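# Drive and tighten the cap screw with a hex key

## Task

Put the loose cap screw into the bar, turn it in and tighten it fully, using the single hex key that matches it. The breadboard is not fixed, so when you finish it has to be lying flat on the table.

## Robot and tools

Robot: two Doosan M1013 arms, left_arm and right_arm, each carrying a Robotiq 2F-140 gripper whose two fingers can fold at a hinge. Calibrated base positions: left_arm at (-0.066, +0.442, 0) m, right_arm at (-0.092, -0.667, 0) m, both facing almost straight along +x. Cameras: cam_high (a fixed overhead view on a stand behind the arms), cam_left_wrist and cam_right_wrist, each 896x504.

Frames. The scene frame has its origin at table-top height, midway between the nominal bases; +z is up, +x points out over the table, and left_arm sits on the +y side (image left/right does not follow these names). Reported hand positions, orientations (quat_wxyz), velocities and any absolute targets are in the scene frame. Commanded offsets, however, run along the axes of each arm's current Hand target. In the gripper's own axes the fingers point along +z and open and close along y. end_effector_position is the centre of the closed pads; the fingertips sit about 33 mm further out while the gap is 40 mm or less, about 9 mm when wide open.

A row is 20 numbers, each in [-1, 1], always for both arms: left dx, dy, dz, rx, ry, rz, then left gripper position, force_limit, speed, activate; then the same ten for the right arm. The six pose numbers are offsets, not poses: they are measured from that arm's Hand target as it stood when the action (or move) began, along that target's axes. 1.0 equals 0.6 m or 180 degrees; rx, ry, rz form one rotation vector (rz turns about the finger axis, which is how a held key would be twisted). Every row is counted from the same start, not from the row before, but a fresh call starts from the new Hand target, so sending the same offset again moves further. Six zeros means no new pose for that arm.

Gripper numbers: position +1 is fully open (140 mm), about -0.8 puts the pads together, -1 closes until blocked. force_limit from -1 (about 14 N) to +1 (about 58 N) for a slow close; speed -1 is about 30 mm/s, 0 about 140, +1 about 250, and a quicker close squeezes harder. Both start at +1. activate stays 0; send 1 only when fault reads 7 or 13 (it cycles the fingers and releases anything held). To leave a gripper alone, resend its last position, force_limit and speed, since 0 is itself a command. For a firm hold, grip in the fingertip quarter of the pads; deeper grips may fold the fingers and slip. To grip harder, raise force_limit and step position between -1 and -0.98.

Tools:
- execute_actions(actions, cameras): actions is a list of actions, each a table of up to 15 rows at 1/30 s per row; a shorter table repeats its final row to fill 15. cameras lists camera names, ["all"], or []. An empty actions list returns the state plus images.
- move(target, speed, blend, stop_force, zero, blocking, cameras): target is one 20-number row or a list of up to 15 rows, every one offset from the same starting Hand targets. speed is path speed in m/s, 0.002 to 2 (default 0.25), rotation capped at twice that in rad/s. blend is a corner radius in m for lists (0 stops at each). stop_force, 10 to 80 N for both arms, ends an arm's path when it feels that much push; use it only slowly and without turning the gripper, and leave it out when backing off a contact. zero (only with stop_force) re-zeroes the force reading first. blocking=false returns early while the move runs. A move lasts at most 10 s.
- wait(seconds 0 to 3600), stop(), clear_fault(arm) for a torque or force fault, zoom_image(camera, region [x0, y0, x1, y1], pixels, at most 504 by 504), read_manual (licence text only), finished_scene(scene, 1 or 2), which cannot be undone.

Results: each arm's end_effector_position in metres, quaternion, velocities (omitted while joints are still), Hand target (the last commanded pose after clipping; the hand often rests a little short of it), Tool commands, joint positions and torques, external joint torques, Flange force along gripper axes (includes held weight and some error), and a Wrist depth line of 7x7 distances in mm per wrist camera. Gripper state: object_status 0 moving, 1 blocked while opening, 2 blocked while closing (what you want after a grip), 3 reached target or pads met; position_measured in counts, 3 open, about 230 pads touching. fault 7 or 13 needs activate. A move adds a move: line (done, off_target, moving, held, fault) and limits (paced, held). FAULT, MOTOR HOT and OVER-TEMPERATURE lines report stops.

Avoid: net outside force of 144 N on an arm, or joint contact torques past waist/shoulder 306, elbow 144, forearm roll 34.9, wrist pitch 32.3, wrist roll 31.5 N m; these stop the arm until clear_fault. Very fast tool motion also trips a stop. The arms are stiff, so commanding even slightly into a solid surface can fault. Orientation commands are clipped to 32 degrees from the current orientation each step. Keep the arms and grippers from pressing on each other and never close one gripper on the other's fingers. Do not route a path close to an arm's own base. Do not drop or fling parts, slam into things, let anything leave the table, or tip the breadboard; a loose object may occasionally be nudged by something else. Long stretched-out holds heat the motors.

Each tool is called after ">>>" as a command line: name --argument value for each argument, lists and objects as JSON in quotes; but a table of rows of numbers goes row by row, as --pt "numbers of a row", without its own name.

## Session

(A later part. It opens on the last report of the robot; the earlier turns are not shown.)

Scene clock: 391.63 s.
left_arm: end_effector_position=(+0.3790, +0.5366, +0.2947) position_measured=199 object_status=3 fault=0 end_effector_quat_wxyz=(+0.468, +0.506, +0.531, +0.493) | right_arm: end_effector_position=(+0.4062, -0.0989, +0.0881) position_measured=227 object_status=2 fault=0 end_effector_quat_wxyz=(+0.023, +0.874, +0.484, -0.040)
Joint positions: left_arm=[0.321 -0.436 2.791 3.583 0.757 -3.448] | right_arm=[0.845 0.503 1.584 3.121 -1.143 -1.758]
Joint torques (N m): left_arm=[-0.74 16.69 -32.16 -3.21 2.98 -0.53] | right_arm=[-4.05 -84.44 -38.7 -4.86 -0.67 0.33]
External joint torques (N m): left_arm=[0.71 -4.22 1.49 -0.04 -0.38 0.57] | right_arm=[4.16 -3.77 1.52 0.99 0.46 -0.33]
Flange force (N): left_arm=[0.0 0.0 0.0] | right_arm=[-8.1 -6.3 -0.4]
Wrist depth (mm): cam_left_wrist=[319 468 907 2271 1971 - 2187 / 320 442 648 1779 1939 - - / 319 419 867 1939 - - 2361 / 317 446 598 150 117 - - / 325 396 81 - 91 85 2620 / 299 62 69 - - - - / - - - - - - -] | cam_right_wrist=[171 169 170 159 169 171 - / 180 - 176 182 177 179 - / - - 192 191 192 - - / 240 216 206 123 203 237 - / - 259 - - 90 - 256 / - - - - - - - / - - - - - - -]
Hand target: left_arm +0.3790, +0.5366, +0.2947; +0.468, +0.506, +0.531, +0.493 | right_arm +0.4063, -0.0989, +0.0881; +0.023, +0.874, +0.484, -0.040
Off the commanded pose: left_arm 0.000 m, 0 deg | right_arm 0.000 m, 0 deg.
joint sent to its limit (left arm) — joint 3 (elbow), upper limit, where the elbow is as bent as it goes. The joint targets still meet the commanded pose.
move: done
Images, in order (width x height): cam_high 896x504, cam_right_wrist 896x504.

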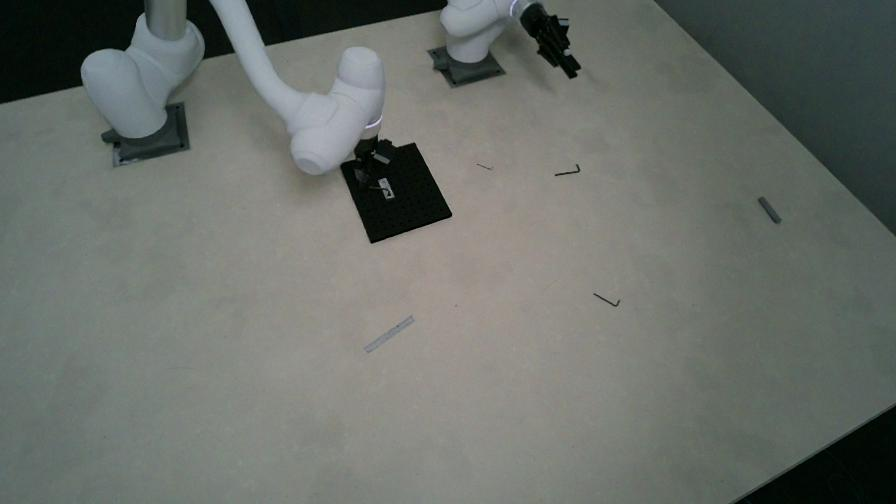

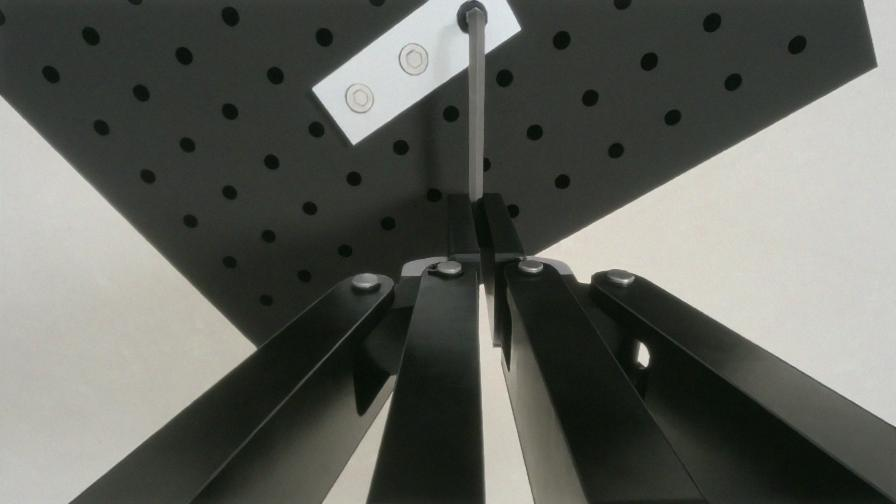

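>>> move --pt "0 0 0 0 0 0 -0.55 -0.3 -0.5 0 0.0341 -0.084 -0.0029 0.0231 0 0.2489 -0.98 1 -0.6 0" --pt "0 0 0 0 0 0 -0.55 -0.3 -0.5 0 0.1162 -0.1183 -0.0102 0.0462 0 0.4979 -0.98 1 -0.6 0" --speed 0.15 --blend 0.03 --cameras '["cam_right_wrist","cam_high"]'

>>> zoom_image --camera "cam_right_wrist" --region '[440, 0, 520, 70]'

Scene clock: 397.93 s.
left_arm: end_effector_position=(+0.3790, +0.5366, +0.2947) position_measured=199 object_status=3 fault=0 end_effector_quat_wxyz=(+0.468, +0.506, +0.531, +0.493) | right_arm: end_effector_position=(+0.3833, -0.0018, +0.0878) position_measured=227 object_status=2 fault=0 end_effector_quat_wxyz=(-0.013, +0.960, -0.276, -0.044)
Joint positions: left_arm=[0.321 -0.436 2.791 3.583 0.757 -3.448] | right_arm=[0.902 0.552 1.506 3.244 -1.097 -0.187]
Joint torques (N m): left_arm=[-0.81 16.08 -32.1 -3.25 2.89 -0.52] | right_arm=[8.54 -92.3 -41.39 0.39 -0.65 -0.02]
External joint torques (N m): left_arm=[0.79 -3.43 1.58 0 -0.31 0.56] | right_arm=[-9.01 -0.8 3.65 -4.1 0.62 0.02]
Flange force (N): left_arm=[0.0 0.0 0.0] | right_arm=[10.1 11.6 1.9]
Wrist depth (mm): cam_left_wrist=[321 439 782 1971 2038 - - / 321 442 712 1691 2384 - - / 309 444 729 2805 - 1987 - / 318 445 651 149 113 2315 - / 324 396 81 - 92 85 2361 / 299 62 69 - - - - / - - - - - - -] | cam_right_wrist=[171 170 170 165 - - 184 / 179 181 181 175 177 175 - / - 197 195 191 192 - - / - 237 205 123 204 - - / - 252 - - 90 - 258 / 285 - - - - - - / - - - - - - -]
Hand target: left_arm +0.3790, +0.5366, +0.2947; +0.468, +0.506, +0.531, +0.493 | right_arm +0.3833, -0.0019, +0.0877; -0.013, +0.960, -0.276, -0.044
Off the commanded pose: left_arm 0.000 m, 0 deg | right_arm 0.000 m, 0 deg.
joint sent to its limit (left arm) — joint 3 (elbow), upper limit, where the elbow is as bent as it goes. The joint targets still meet the commanded pose.
move: done
Images, in order (width x height): cam_high 896x504, cam_right_wrist 896x504.

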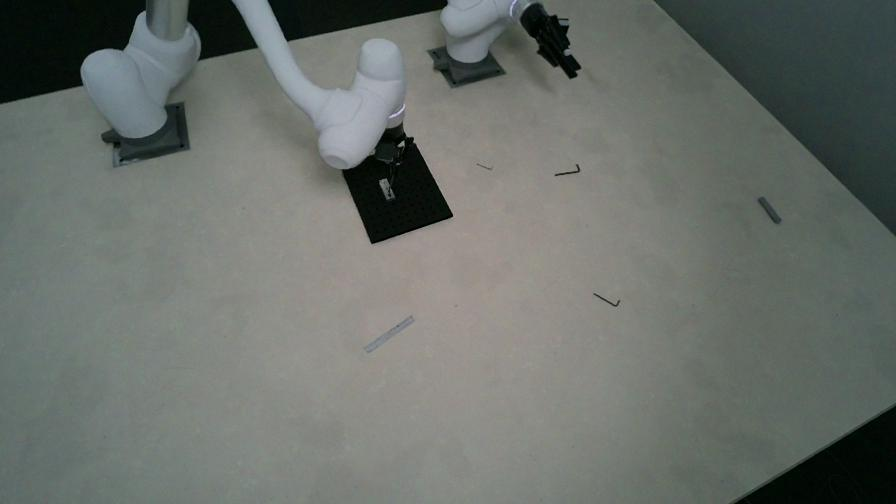

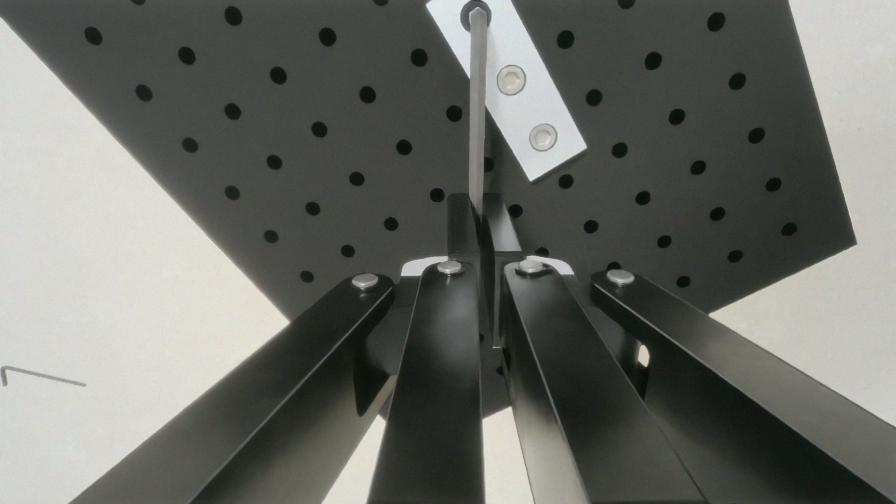

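Scaled by 6.300 from the camera's image (finer frame: 1280x720).

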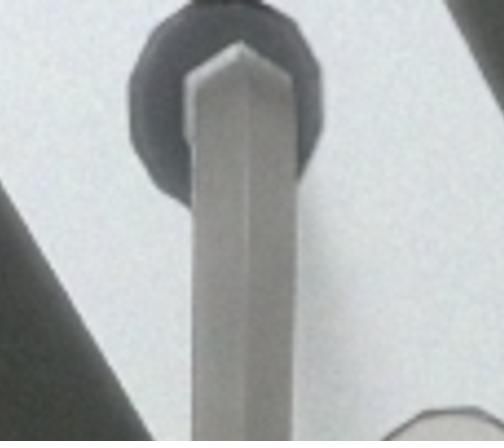

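>>> move --pt "0 0 0 0 0 0 -0.55 -0.3 -0.5 0 0.0348 -0.0823 -0.0027 0.0231 0 0.2489 -0.98 1 -0.6 0" --pt "0 0 0 0 0 0 -0.55 -0.3 -0.5 0 0.1169 -0.1166 -0.0098 0.0462 0 0.4979 -0.98 1 -0.6 0" --speed 0.15 --blend 0.03 --cameras '["cam_right_wrist","cam_high"]'

>>> zoom_image --camera "cam_right_wrist" --region '[440, 0, 520, 70]'

Scene clock: 404.03 s.
left_arm: end_effector_position=(+0.3790, +0.5366, +0.2947) position_measured=199 object_status=3 fault=0 end_effector_quat_wxyz=(+0.468, +0.506, +0.531, +0.493) | right_arm: end_effector_position=(+0.4802, +0.0199, +0.0873) position_measured=227 object_status=2 fault=0 end_effector_quat_wxyz=(+0.041, -0.483, +0.874, +0.022)
Joint positions: left_arm=[0.321 -0.436 2.791 3.583 0.757 -3.448] | right_arm=[0.863 0.616 1.4 3.16 -1.034 1.384]
Joint torques (N m): left_arm=[-0.65 16.25 -32.13 -3.18 2.98 -0.51] | right_arm=[5.36 -94.37 -39.75 -1.14 -0.02 0.7]
External joint torques (N m): left_arm=[0.65 -3.79 1.5 -0.07 -0.38 0.56] | right_arm=[-5.5 -5.71 0.84 -2.81 0.23 -0.7]
Flange force (N): left_arm=[0.0 0.0 0.0] | right_arm=[11.6 -5.3 -4.1]
Wrist depth (mm): cam_left_wrist=[320 439 670 2361 2092 - - / 321 437 797 1679 2679 - - / 309 443 681 1740 - - - / 318 445 703 136 112 - - / 325 396 81 - 91 82 - / 298 62 69 - - - - / - - - - - - -] | cam_right_wrist=[193 167 169 161 167 168 167 / 199 - 180 180 182 182 179 / - 219 193 192 192 193 192 / - - 206 123 205 204 220 / 266 - - - 90 - - / - - - - - - - / - - - - - - -]
Hand target: left_arm +0.3790, +0.5366, +0.2947; +0.468, +0.506, +0.531, +0.493 | right_arm +0.4801, +0.0200, +0.0873; +0.041, -0.483, +0.874, +0.022
Off the commanded pose: left_arm 0.000 m, 0 deg | right_arm 0.000 m, 0 deg.
joint sent to its limit (left arm) — joint 3 (elbow), upper limit, where the elbow is as bent as it goes. The joint targets still meet the commanded pose.
move: done
Images, in order (width x height): cam_high 896x504, cam_right_wrist 896x504.

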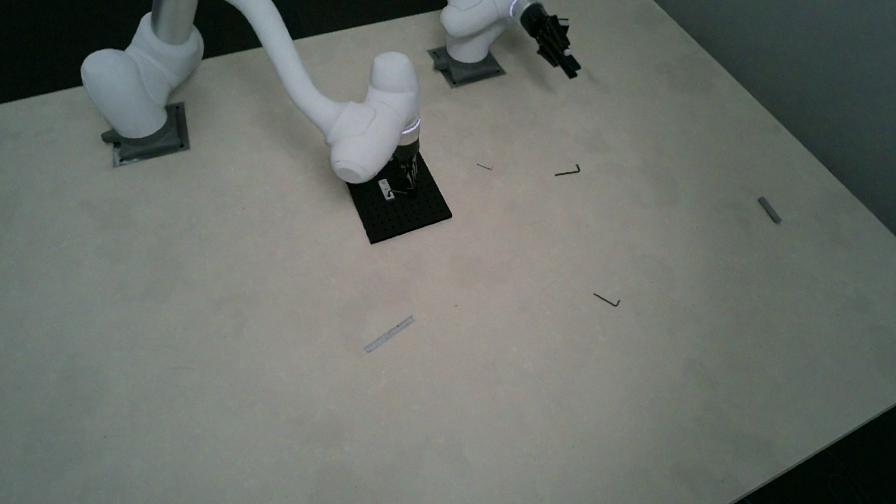

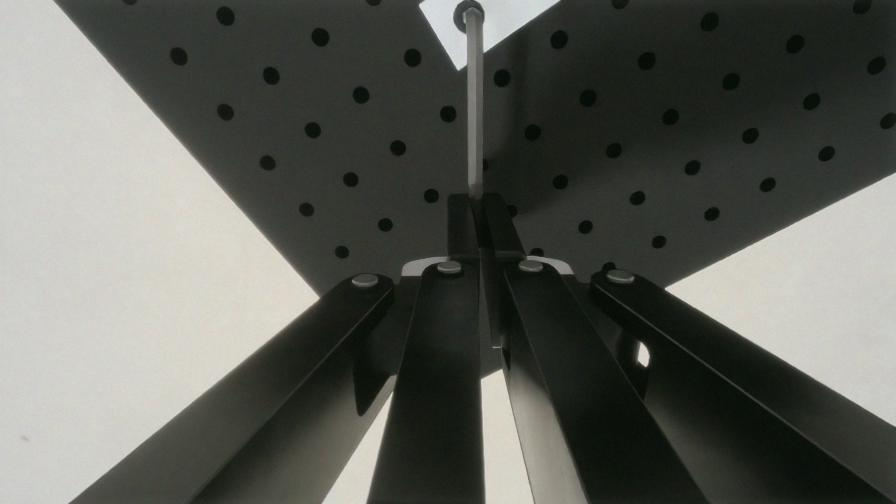

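Scaled by 6.300 from the camera's image (finer frame: 1280x720).

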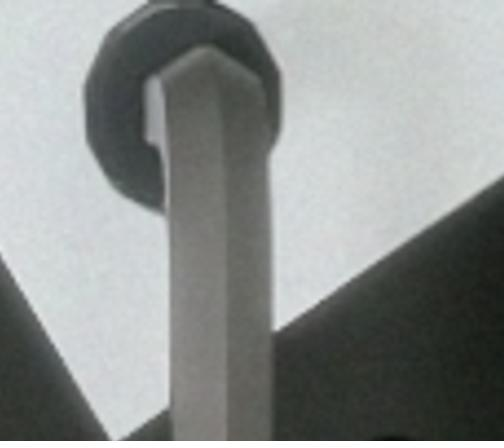

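>>> move --target '[0,0,0,0,0,0,-0.55,-0.3,-0.5,0,0.0152,-0.0583,-0.0012,0.0154,0,0.1659,-0.98,1,-0.6,0]' --speed 0.08 --cameras '["cam_right_wrist","cam_high"]'

>>> zoom_image --camera "cam_right_wrist" --region '[440, 0, 520, 70]'

Scene clock: 408.07 s.
left_arm: end_effector_position=(+0.3790, +0.5366, +0.2947) position_measured=199 object_status=3 fault=0 end_effector_quat_wxyz=(+0.468, +0.506, +0.531, +0.493) | right_arm: end_effector_position=(+0.5049, -0.0064, +0.0872) position_measured=227 object_status=2 fault=0 end_effector_quat_wxyz=(+0.046, -0.241, +0.969, +0.011)
Joint positions: left_arm=[0.321 -0.436 2.791 3.583 0.757 -3.448] | right_arm=[0.84 0.613 1.405 3.107 -1.035 1.909]
Joint torques (N m): left_arm=[-0.73 16.15 -32.12 -3.18 2.95 -0.47] | right_arm=[4.05 -93.35 -39.03 -1.66 -0.06 0.6]
External joint torques (N m): left_arm=[0.77 -3.86 1.47 -0.08 -0.35 0.51] | right_arm=[-4.81 -6.5 0.14 -2.39 0.25 -0.6]
Flange force (N): left_arm=[0.0 0.0 0.0] | right_arm=[7.2 -9.3 -4.8]
Wrist depth (mm): cam_left_wrist=[318 438 695 2315 2408 2208 2433 / 321 388 727 2228 2092 2110 - / 314 418 718 1848 - 1877 - / 317 447 648 149 136 - - / 323 393 81 - 91 83 2592 / 299 62 69 - - - - / - - - - - - -] | cam_right_wrist=[- 173 - 161 168 168 170 / 204 182 179 178 180 180 182 / - 194 195 193 195 192 218 / - - 204 123 204 210 - / - - - - 89 - - / 276 - - - - - - / - - - - - - -]
Hand target: left_arm +0.3790, +0.5366, +0.2947; +0.468, +0.506, +0.531, +0.493 | right_arm +0.5049, -0.0064, +0.0872; +0.046, -0.241, +0.969, +0.011
Off the commanded pose: left_arm 0.000 m, 0 deg | right_arm 0.000 m, 0 deg.
joint sent to its limit (left arm) — joint 3 (elbow), upper limit, where the elbow is as bent as it goes. The joint targets still meet the commanded pose.
move: done
Images, in order (width x height): cam_high 896x504, cam_right_wrist 896x504.

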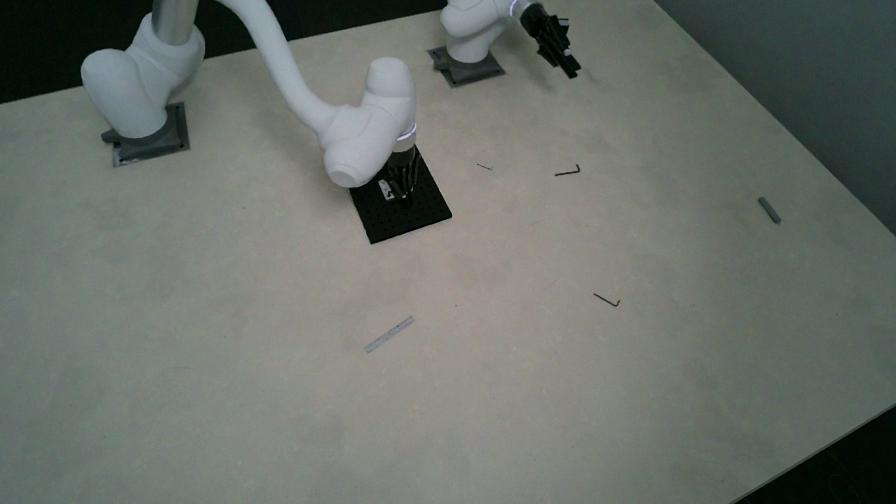

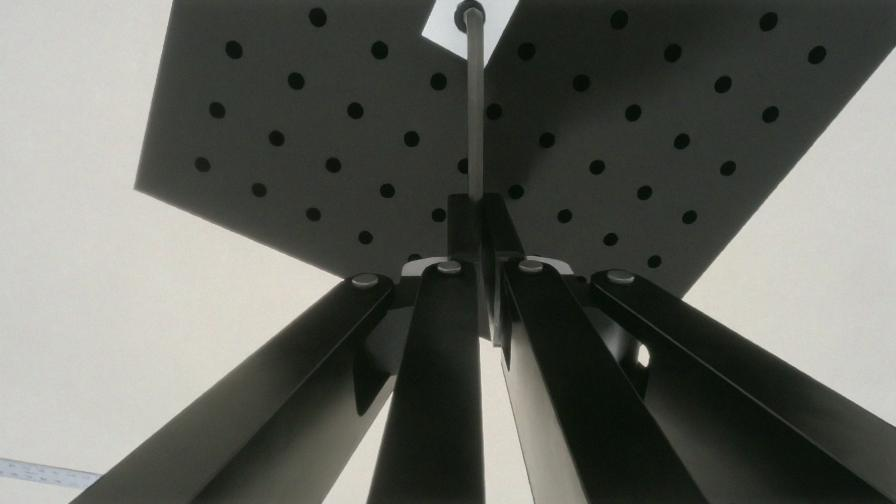

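Scaled by 6.300 from the camera's image (finer frame: 1280x720).

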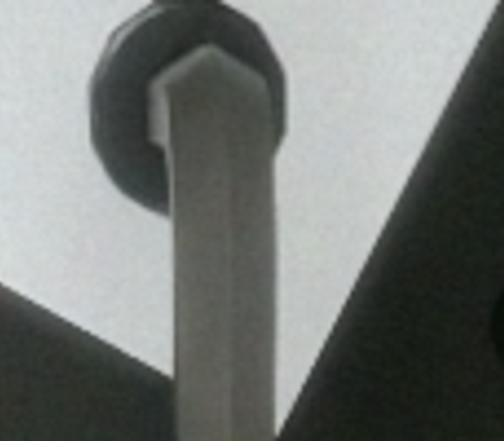

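>>> move --pt "0 0 0 0 0 0 -0.55 -0.3 -0.5 0 0.0148 -0.0583 -0.0012 0.0154 0 0.1659 -0.98 1 -0.6 0" --pt "0 0 0 0 0 0 -0.55 -0.3 -0.5 0 0.0568 -0.1012 -0.0051 0.0308 0 0.3319 -0.98 1 -0.6 0" --speed 0.08 --blend 0.03 --cameras '["cam_right_wrist","cam_high"]'

>>> zoom_image --camera "cam_right_wrist" --region '[440, 0, 520, 70]'

Scene clock: 415.43 s.
left_arm: end_effector_position=(+0.3790, +0.5366, +0.2947) position_measured=199 object_status=3 fault=0 end_effector_quat_wxyz=(+0.468, +0.506, +0.531, +0.493) | right_arm: end_effector_position=(+0.5031, -0.0761, +0.0871) position_measured=227 object_status=2 fault=0 end_effector_quat_wxyz=(+0.045, +0.276, +0.960, -0.012)
Joint positions: left_arm=[0.321 -0.436 2.791 3.583 0.757 -3.448] | right_arm=[0.808 0.57 1.477 3.038 -1.073 2.956]
Joint torques (N m): left_arm=[-0.71 16.46 -32.25 -3.17 2.93 -0.52] | right_arm=[8.45 -86.58 -37.16 -0.03 -0.08 0.28]
External joint torques (N m): left_arm=[0.71 -3.91 1.57 -0.09 -0.33 0.57] | right_arm=[-8.95 -8.64 -1.01 -4.03 0.11 -0.28]
Flange force (N): left_arm=[0.0 0.0 0.0] | right_arm=[-9.3 -12.6 -5.9]
Wrist depth (mm): cam_left_wrist=[321 439 639 - 1877 - - / 320 438 877 1740 2361 - - / 306 443 729 2510 - - 2361 / 318 447 712 138 112 - - / 324 395 81 - 91 83 2592 / 298 62 69 - - - - / - - - - - - -] | cam_right_wrist=[191 170 170 165 169 168 170 / - - 177 182 182 179 179 / - - 194 - 192 193 - / 237 233 - 113 204 - 238 / - 260 - - 89 - 255 / 277 - - - - - 274 / - - - - - - -]
Hand target: left_arm +0.3790, +0.5366, +0.2947; +0.468, +0.506, +0.531, +0.493 | right_arm +0.5031, -0.0761, +0.0871; +0.045, +0.276, +0.960, -0.012
Off the commanded pose: left_arm 0.000 m, 0 deg | right_arm 0.000 m, 0 deg.
joint sent to its limit (left arm) — joint 3 (elbow), upper limit, where the elbow is as bent as it goes. The joint targets still meet the commanded pose.
move: done
Images, in order (width x height): cam_high 896x504, cam_right_wrist 896x504.

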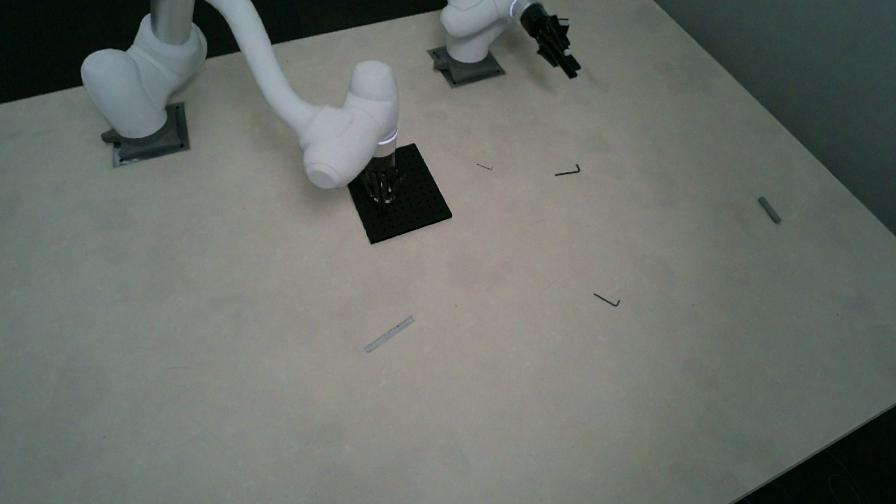

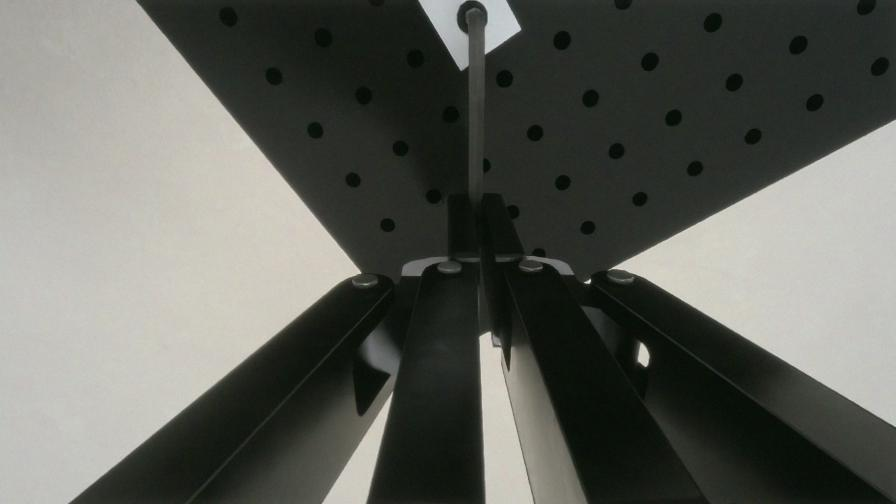

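Scaled by 6.300 from the camera's image (finer frame: 1280x720).

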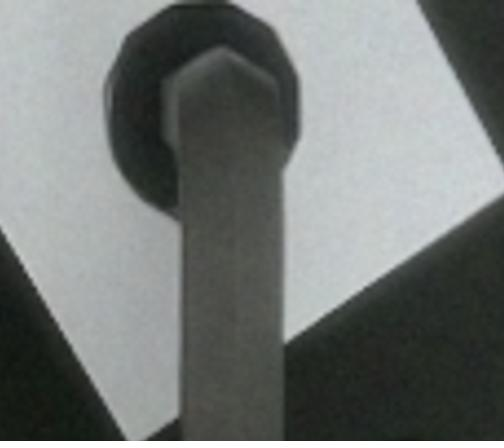

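>>> move --pt "0 0 0 0 0 0 -0.55 -0.3 -0.5 0 0.0328 -0.0822 -0.0034 0.0231 0 0.2489 -0.98 1 -0.6 0" --pt "0 0 0 0 0 0 -0.55 -0.3 -0.5 0 0.1152 -0.1168 -0.0108 0.0462 0 0.4979 -0.98 1 -0.6 0" --speed 0.12 --blend 0.03 --cameras '["cam_right_wrist","cam_high"]'

>>> zoom_image --camera "cam_right_wrist" --region '[440, 0, 520, 70]'

Scene clock: 422.90 s.
left_arm: end_effector_position=(+0.3790, +0.5366, +0.2947) position_measured=199 object_status=3 fault=0 end_effector_quat_wxyz=(+0.468, +0.506, +0.531, +0.493) | right_arm: end_effector_position=(+0.4070, -0.0986, +0.0869) position_measured=227 object_status=2 fault=0 end_effector_quat_wxyz=(+0.023, +0.874, +0.483, -0.040)
Joint positions: left_arm=[0.321 -0.436 2.791 3.583 0.757 -3.448] | right_arm=[0.844 0.505 1.583 3.121 -1.142 4.525]
Joint torques (N m): left_arm=[-0.72 16.38 -32.22 -3.14 2.87 -0.55] | right_arm=[-3.04 -84.99 -39 -4.47 -0.59 0.27]
External joint torques (N m): left_arm=[0.72 -3.94 1.55 -0.12 -0.27 0.59] | right_arm=[3.25 -3.41 1.91 0.61 0.37 -0.27]
Flange force (N): left_arm=[0.0 0.0 0.0] | right_arm=[-8.6 -5.2 0.1]
Wrist depth (mm): cam_left_wrist=[322 441 699 - 2004 - - / 319 443 710 1740 2187 2649 2384 / 309 447 685 1766 2384 2620 - / 317 446 716 137 113 - 2908 / 325 395 82 - 92 87 - / 298 62 69 - - - - / - - - - - - -] | cam_right_wrist=[172 167 169 159 - 170 172 / 179 - 172 181 182 184 196 / - - 190 187 189 216 211 / - 210 - 113 - - - / - 258 - - 90 - - / - - - - - - - / - - - - - - -]
Hand target: left_arm +0.3790, +0.5366, +0.2947; +0.468, +0.506, +0.531, +0.493 | right_arm +0.4070, -0.0985, +0.0869; +0.023, +0.874, +0.483, -0.040
Off the commanded pose: left_arm 0.000 m, 0 deg | right_arm 0.000 m, 0 deg.
joint sent to its limit (left arm) — joint 3 (elbow), upper limit, where the elbow is as bent as it goes. The joint targets still meet the commanded pose.
move: done
Images, in order (width x height): cam_high 896x504, cam_right_wrist 896x504.

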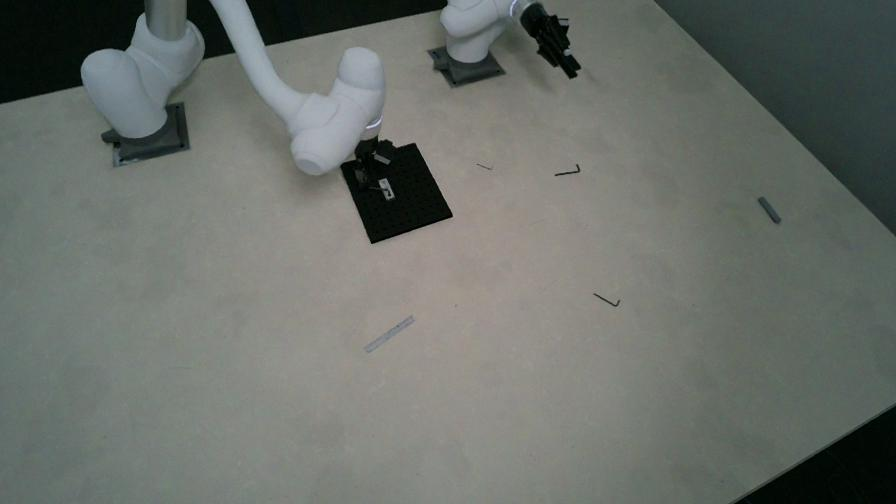

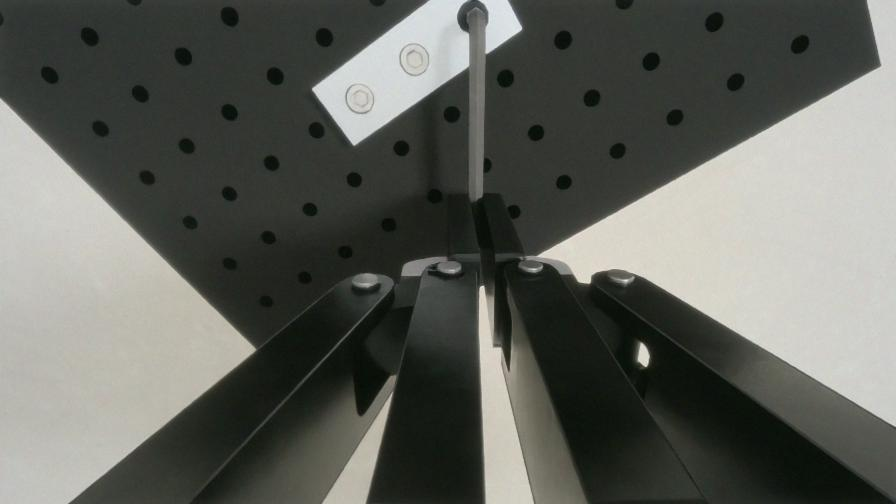

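Scaled by 6.300 from the camera's image (finer frame: 1280x720).

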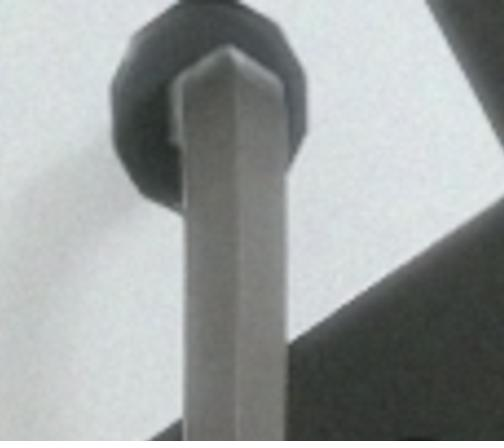

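>>> move --pt "0 0 0 0 0 0 -0.55 -0.3 -0.5 0 0.034 -0.083 -0.0029 0.0231 0 0.2489 -0.98 1 -0.6 0" --pt "0 0 0 0 0 0 -0.55 -0.3 -0.5 0 0.1166 -0.1175 -0.0104 0.0462 0 0.4979 -0.98 1 -0.6 0" --speed 0.12 --blend 0.03 --cameras '["cam_right_wrist","cam_high"]'

>>> zoom_image --camera "cam_right_wrist" --region '[440, 0, 520, 70]'

Scene clock: 430.13 s.
left_arm: end_effector_position=(+0.3790, +0.5366, +0.2947) position_measured=199 object_status=3 fault=0 end_effector_quat_wxyz=(+0.468, +0.506, +0.531, +0.493) | right_arm: end_effector_position=(+0.3846, -0.0015, +0.0867) position_measured=227 object_status=2 fault=0 end_effector_quat_wxyz=(-0.013, +0.960, -0.276, -0.044)
Joint positions: left_arm=[0.321 -0.436 2.791 3.583 0.757 -3.448] | right_arm=[0.901 0.554 1.504 3.244 -1.097 6.096]
Joint torques (N m): left_arm=[-0.37 16.25 -32.11 -3.1 2.97 -0.48] | right_arm=[8.65 -92.06 -41.3 0.35 -0.6 0.06]
External joint torques (N m): left_arm=[0.37 -3.8 1.48 -0.15 -0.37 0.52] | right_arm=[-8.68 -1.51 3.57 -4.04 0.56 -0.06]
Flange force (N): left_arm=[0.0 0.0 0.0] | right_arm=[9.7 12.4 1.2]
Wrist depth (mm): cam_left_wrist=[322 437 784 2168 1987 - 2315 / 322 439 - 1779 2249 - - / 309 392 907 1793 - - - / 310 447 714 137 111 2315 - / 311 398 81 - 92 83 - / 299 62 69 - - - - / - - - - - - -] | cam_right_wrist=[173 169 168 160 166 167 - / 178 178 180 175 - - - / 223 194 193 190 193 - 217 / 238 - 208 123 205 209 206 / - - - - - - - / - - - - - - - / - - - - - - -]
Hand target: left_arm +0.3790, +0.5366, +0.2947; +0.468, +0.506, +0.531, +0.493 | right_arm +0.3846, -0.0016, +0.0867; -0.013, +0.960, -0.276, -0.044
Off the commanded pose: left_arm 0.000 m, 0 deg | right_arm 0.000 m, 0 deg.
joint sent to its limit (left arm) — joint 3 (elbow), upper limit, where the elbow is as bent as it goes. The joint targets still meet the commanded pose.
move: done
Images, in order (width x height): cam_high 896x504, cam_right_wrist 896x504.

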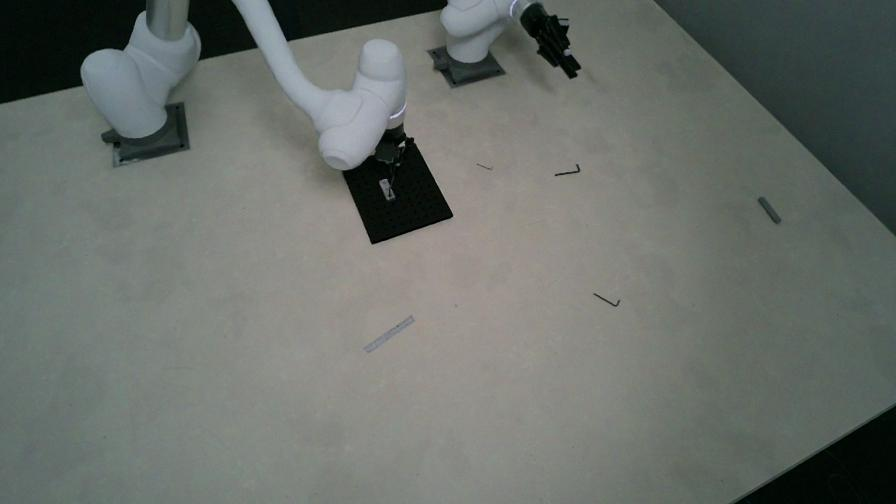

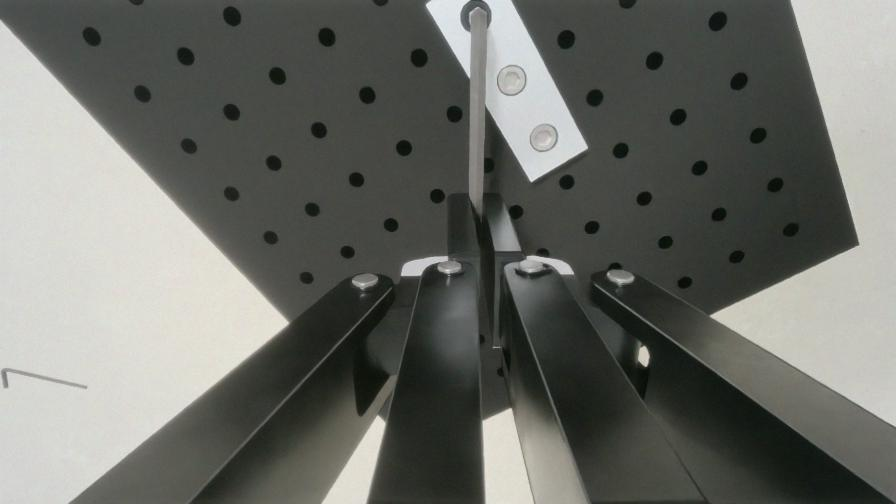

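Scaled by 6.300 from the camera's image (finer frame: 1280x720).

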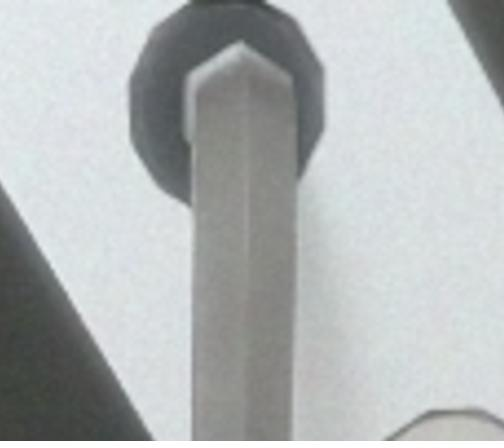

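>>> move --target '[0,0,0,0,0,0,-0.55,-0.3,-0.5,0,-0.0031,0,-0.0332,0,0,0,-0.98,1,-0.6,0]' --speed 0.05 --cameras '["cam_right_wrist","cam_high"]'

>>> zoom_image --camera "cam_right_wrist" --region '[430, 0, 570, 150]'

>>> zoom_image --camera "cam_high" --region '[370, 170, 410, 210]'

Scene clock: 431.70 s.
left_arm: end_effector_position=(+0.3790, +0.5366, +0.2947) position_measured=199 object_status=3 fault=0 end_effector_quat_wxyz=(+0.468, +0.506, +0.531, +0.493) | right_arm: end_effector_position=(+0.3845, -0.0015, +0.1067) position_measured=227 object_status=2 fault=0 end_effector_quat_wxyz=(-0.013, +0.960, -0.276, -0.044)
Joint positions: left_arm=[0.321 -0.436 2.791 3.583 0.757 -3.448] | right_arm=[0.901 0.539 1.488 3.242 -1.127 6.099]
Joint torques (N m): left_arm=[-0.6 16.36 -32.29 -3.21 2.98 -0.54] | right_arm=[-1.47 -90.14 -40.84 -3.67 -0.37 0.11]
External joint torques (N m): left_arm=[0.59 -3.79 1.73 -0.04 -0.39 0.59] | right_arm=[1.68 -2.65 2.59 -0.06 0.32 -0.11]
Flange force (N): left_arm=[0.0 0.0 0.0] | right_arm=[-2.9 10.0 1.0]
Wrist depth (mm): cam_left_wrist=[319 412 714 - 2168 2537 2073 / 319 444 632 1907 2228 - 2315 / 310 443 886 1766 2484 - - / 318 447 644 138 112 - - / 299 396 81 92 91 82 2620 / 299 62 69 - - - - / - - - - - - -] | cam_right_wrist=[188 187 186 181 - - - / - 200 200 198 - - - / - 216 214 210 216 216 - / - - 228 118 223 226 - / 279 - - - 90 - 284 / - - - - - - - / - - - - - - -]
Hand target: left_arm +0.3790, +0.5366, +0.2947; +0.468, +0.506, +0.531, +0.493 | right_arm +0.3846, -0.0016, +0.1067; -0.013, +0.960, -0.276, -0.044
Off the commanded pose: left_arm 0.000 m, 0 deg | right_arm 0.000 m, 0 deg.
joint sent to its limit (left arm) — joint 3 (elbow), upper limit, where the elbow is as bent as it goes. The joint targets still meet the commanded pose.
move: done
Images, in order (width x height): cam_high 896x504, cam_right_wrist 896x504.

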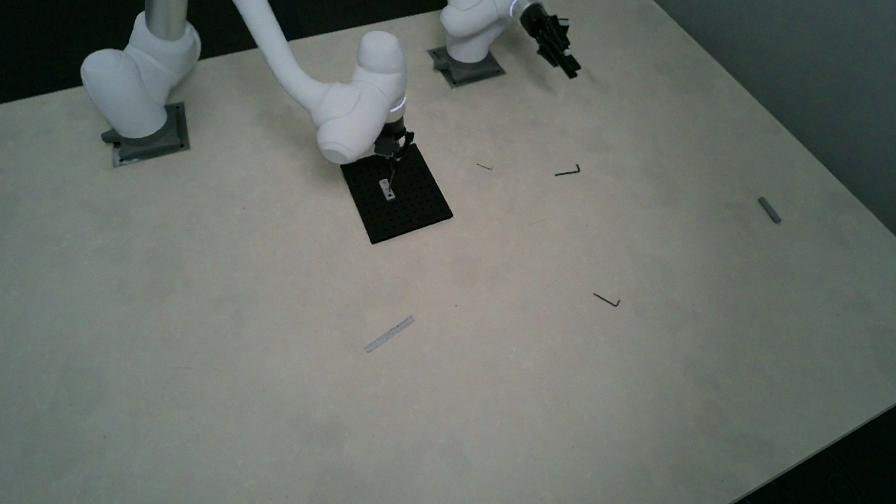

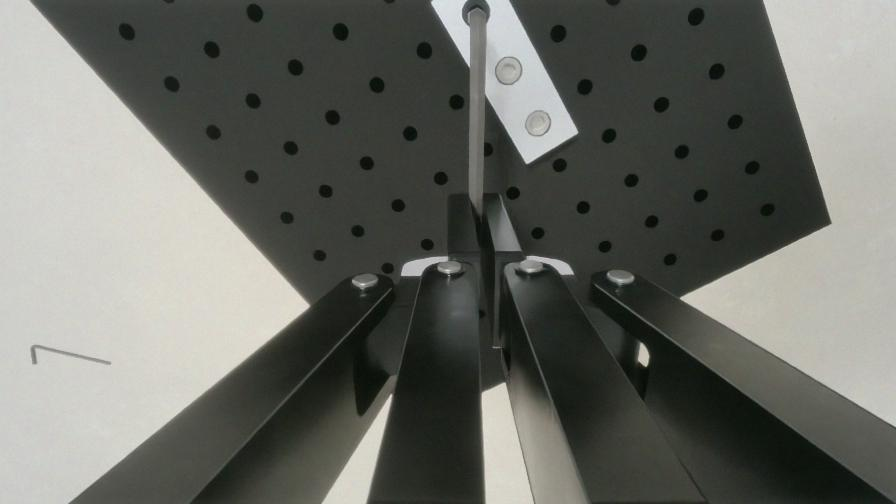

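Scaled by 3.360 from the camera's image (finer frame: 1280x720).

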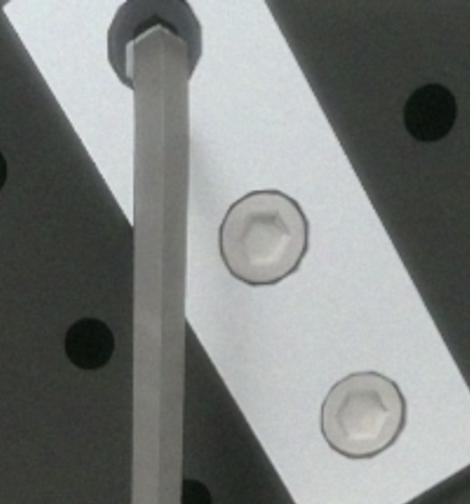

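Scaled by 12.600 from the camera's image (finer frame: 1280x720).

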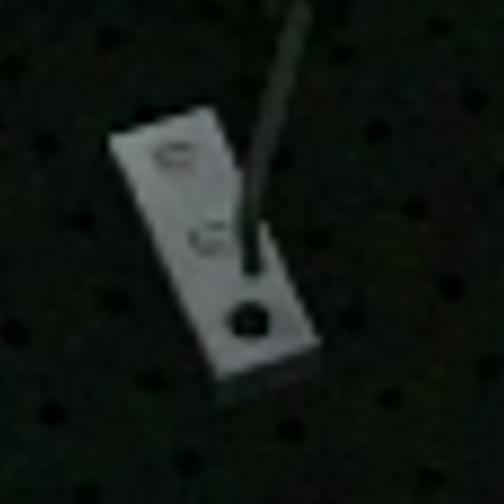

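>>> move --pt "0 0 0 0 0 0 -0.55 -0.3 -0.5 0 0.1986 0.0822 -0.0184 -0.0693 0 -0.7468 -0.98 1 -0.6 0" --pt "0 0 0 0 0 0 -0.55 -0.3 -0.5 0 0.1163 -0.1163 -0.0107 0.0462 0 0.4979 -0.98 1 -0.6 0" --pt "0 0 0 0 0 0 -0.55 -0.3 -0.5 0 0.0341 0.0822 -0.0032 -0.0231 0 -0.2489 -0.98 1 -0.6 0" --pt "0 0 0 0 0 0 -0.55 -0.3 -0.5 0 0.2326 0 -0.0215 0.0924 0 0.9957 -0.98 1 -0.6 0" --pt "0 0 0 0 0 0 -0.55 -0.3 -0.5 0 0.0582 -0.1007 -0.0054 0.0308 0 0.3319 -0.98 1 -0.6 0" --speed 0.7 --blend 0.03 --cameras '["cam_right_wrist","cam_high"]'

>>> zoom_image --camera "cam_right_wrist" --region '[430, 0, 530, 100]'

Scene clock: 441.17 s.
left_arm: end_effector_position=(+0.3790, +0.5366, +0.2947) position_measured=199 object_status=3 fault=0 end_effector_quat_wxyz=(+0.468, +0.506, +0.531, +0.493) | right_arm: end_effector_position=(+0.4464, +0.0310, +0.1069) position_measured=227 object_status=2 fault=0 end_effector_quat_wxyz=(-0.034, +0.693, -0.719, -0.032)
Joint positions: left_arm=[0.321 -0.436 2.791 3.583 0.757 -3.448] | right_arm=[0.884 0.592 1.401 3.207 -1.076 -5.422]
Joint torques (N m): left_arm=[-0.51 16.38 -32.26 -3.21 2.94 -0.55] | right_arm=[-1.18 -95.62 -41.98 -3.83 -0.16 0.14]
External joint torques (N m): left_arm=[0.52 -3.92 1.73 -0.03 -0.35 0.6] | right_arm=[1.46 -2.71 2.81 -0.05 0.32 -0.14]
Flange force (N): left_arm=[0.0 0.0 0.0] | right_arm=[8.2 8.0 0.2]
Wrist depth (mm): cam_left_wrist=[322 442 697 2208 2187 2187 - / 320 444 712 1558 - - 1907 / 309 446 714 1703 - - - / 318 447 712 136 117 2433 - / 324 400 81 - 92 85 - / 298 62 69 - - - - / - - - - - - -] | cam_right_wrist=[- 190 190 177 175 183 - / 224 205 199 199 199 200 203 / - 218 214 210 210 212 216 / - - 227 118 223 227 232 / - - - - 89 - - / - - - - - - - / - - - - - - -]
Hand target: left_arm +0.3790, +0.5366, +0.2947; +0.468, +0.506, +0.531, +0.493 | right_arm +0.4464, +0.0310, +0.1068; -0.034, +0.693, -0.719, -0.032
Off the commanded pose: left_arm 0.000 m, 0 deg | right_arm 0.000 m, 0 deg.
joint sent to its limit (left arm) — joint 3 (elbow), upper limit, where the elbow is as bent as it goes. The joint targets still meet the commanded pose.
move: done
Images, in order (width x height): cam_high 896x504, cam_right_wrist 896x504.

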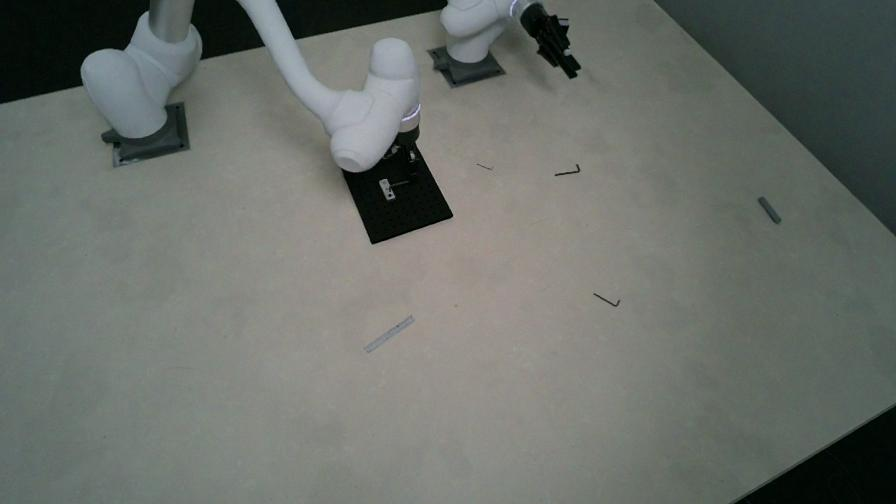

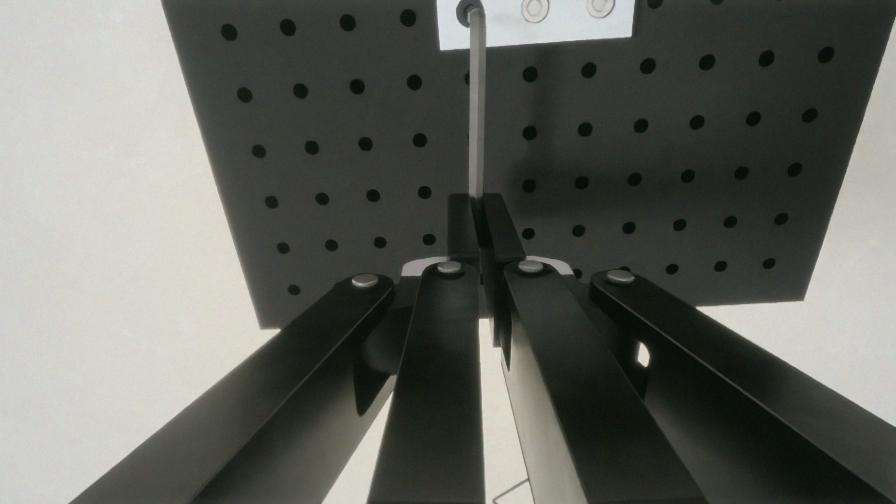

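Scaled by 5.040 from the camera's image (finer frame: 1280x720).

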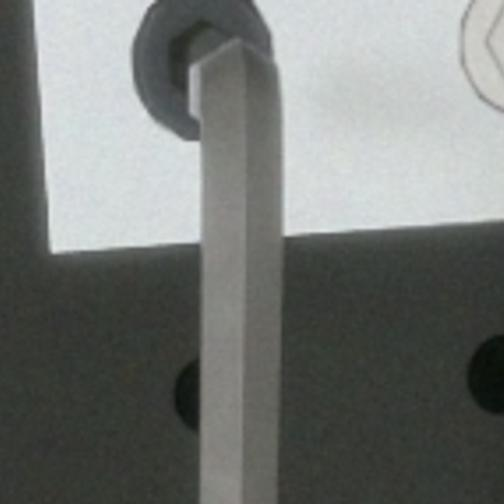

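>>> move --target '[0,0,0,0,0,0,-0.55,-0.3,-0.5,0,0.0022,0.0,0.0232,0,0,0,-0.98,1,-0.6,0]' --speed 0.08 --cameras '["cam_right_wrist"]'

>>> zoom_image --camera "cam_right_wrist" --region '[440, 0, 520, 70]'

Scene clock: 442.20 s.
left_arm: end_effector_position=(+0.3790, +0.5366, +0.2947) position_measured=199 object_status=3 fault=0 end_effector_quat_wxyz=(+0.468, +0.506, +0.531, +0.493) | right_arm: end_effector_position=(+0.4464, +0.0309, +0.0929) position_measured=227 object_status=2 fault=0 end_effector_quat_wxyz=(-0.034, +0.693, -0.719, -0.032)
Joint positions: left_arm=[0.321 -0.436 2.791 3.583 0.757 -3.448] | right_arm=[0.884 0.601 1.413 3.208 -1.055 -5.424]
Joint torques (N m): left_arm=[-0.75 16.54 -32.14 -3.13 2.92 -0.51] | right_arm=[-1.22 -96.26 -41.4 -3.81 -0.15 0.05]
External joint torques (N m): left_arm=[0.73 -3.88 1.68 -0.1 -0.34 0.56] | right_arm=[1.04 -2.59 2.58 -0.05 0.3 -0.05]
Flange force (N): left_arm=[0.0 0.0 0.0] | right_arm=[7.8 7.2 -0.1]
Wrist depth (mm): cam_left_wrist=[306 470 712 - 1834 2187 - / 308 441 792 1558 1987 2873 - / 316 443 900 1892 2271 - - / 316 445 720 138 2458 - 2408 / 325 378 81 - 92 82 - / 300 62 69 - - - - / - - - - - - -] | cam_right_wrist=[194 176 174 174 164 176 - / - 185 186 183 186 189 - / - 205 201 199 200 199 203 / 247 235 211 123 211 216 218 / 263 - - - 90 - 258 / 286 - - - - - - / - - - - - - -]
Hand target: left_arm +0.3790, +0.5366, +0.2947; +0.468, +0.506, +0.531, +0.493 | right_arm +0.4464, +0.0309, +0.0929; -0.034, +0.693, -0.719, -0.032
Off the commanded pose: left_arm 0.000 m, 0 deg | right_arm 0.000 m, 0 deg.
joint sent to its limit (left arm) — joint 3 (elbow), upper limit, where the elbow is as bent as it goes. The joint targets still meet the commanded pose.
move: done

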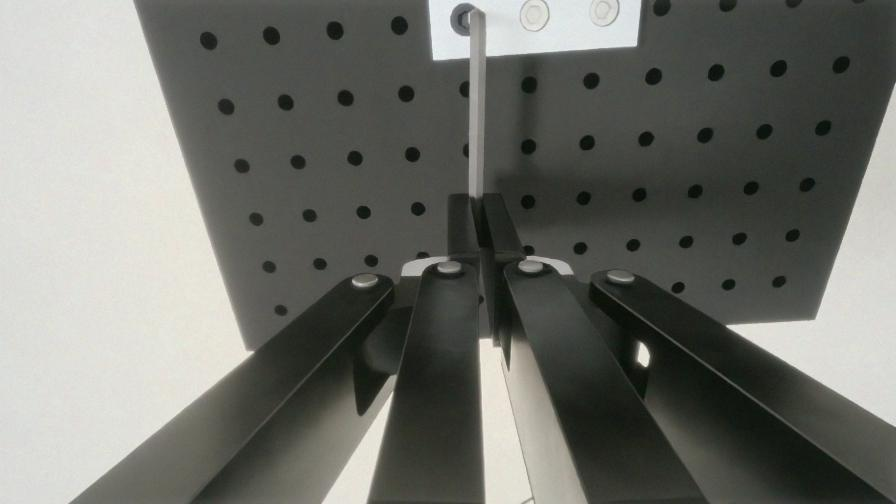

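Scaled by 6.300 from the camera's image (finer frame: 1280x720).

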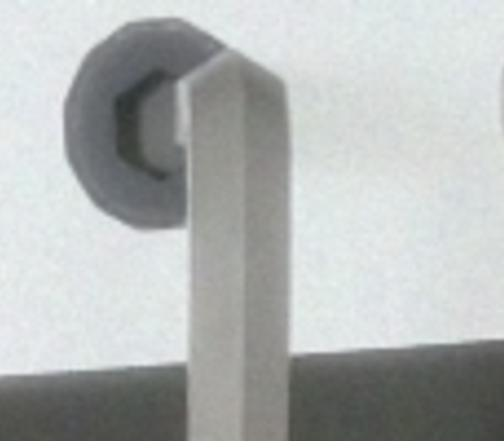

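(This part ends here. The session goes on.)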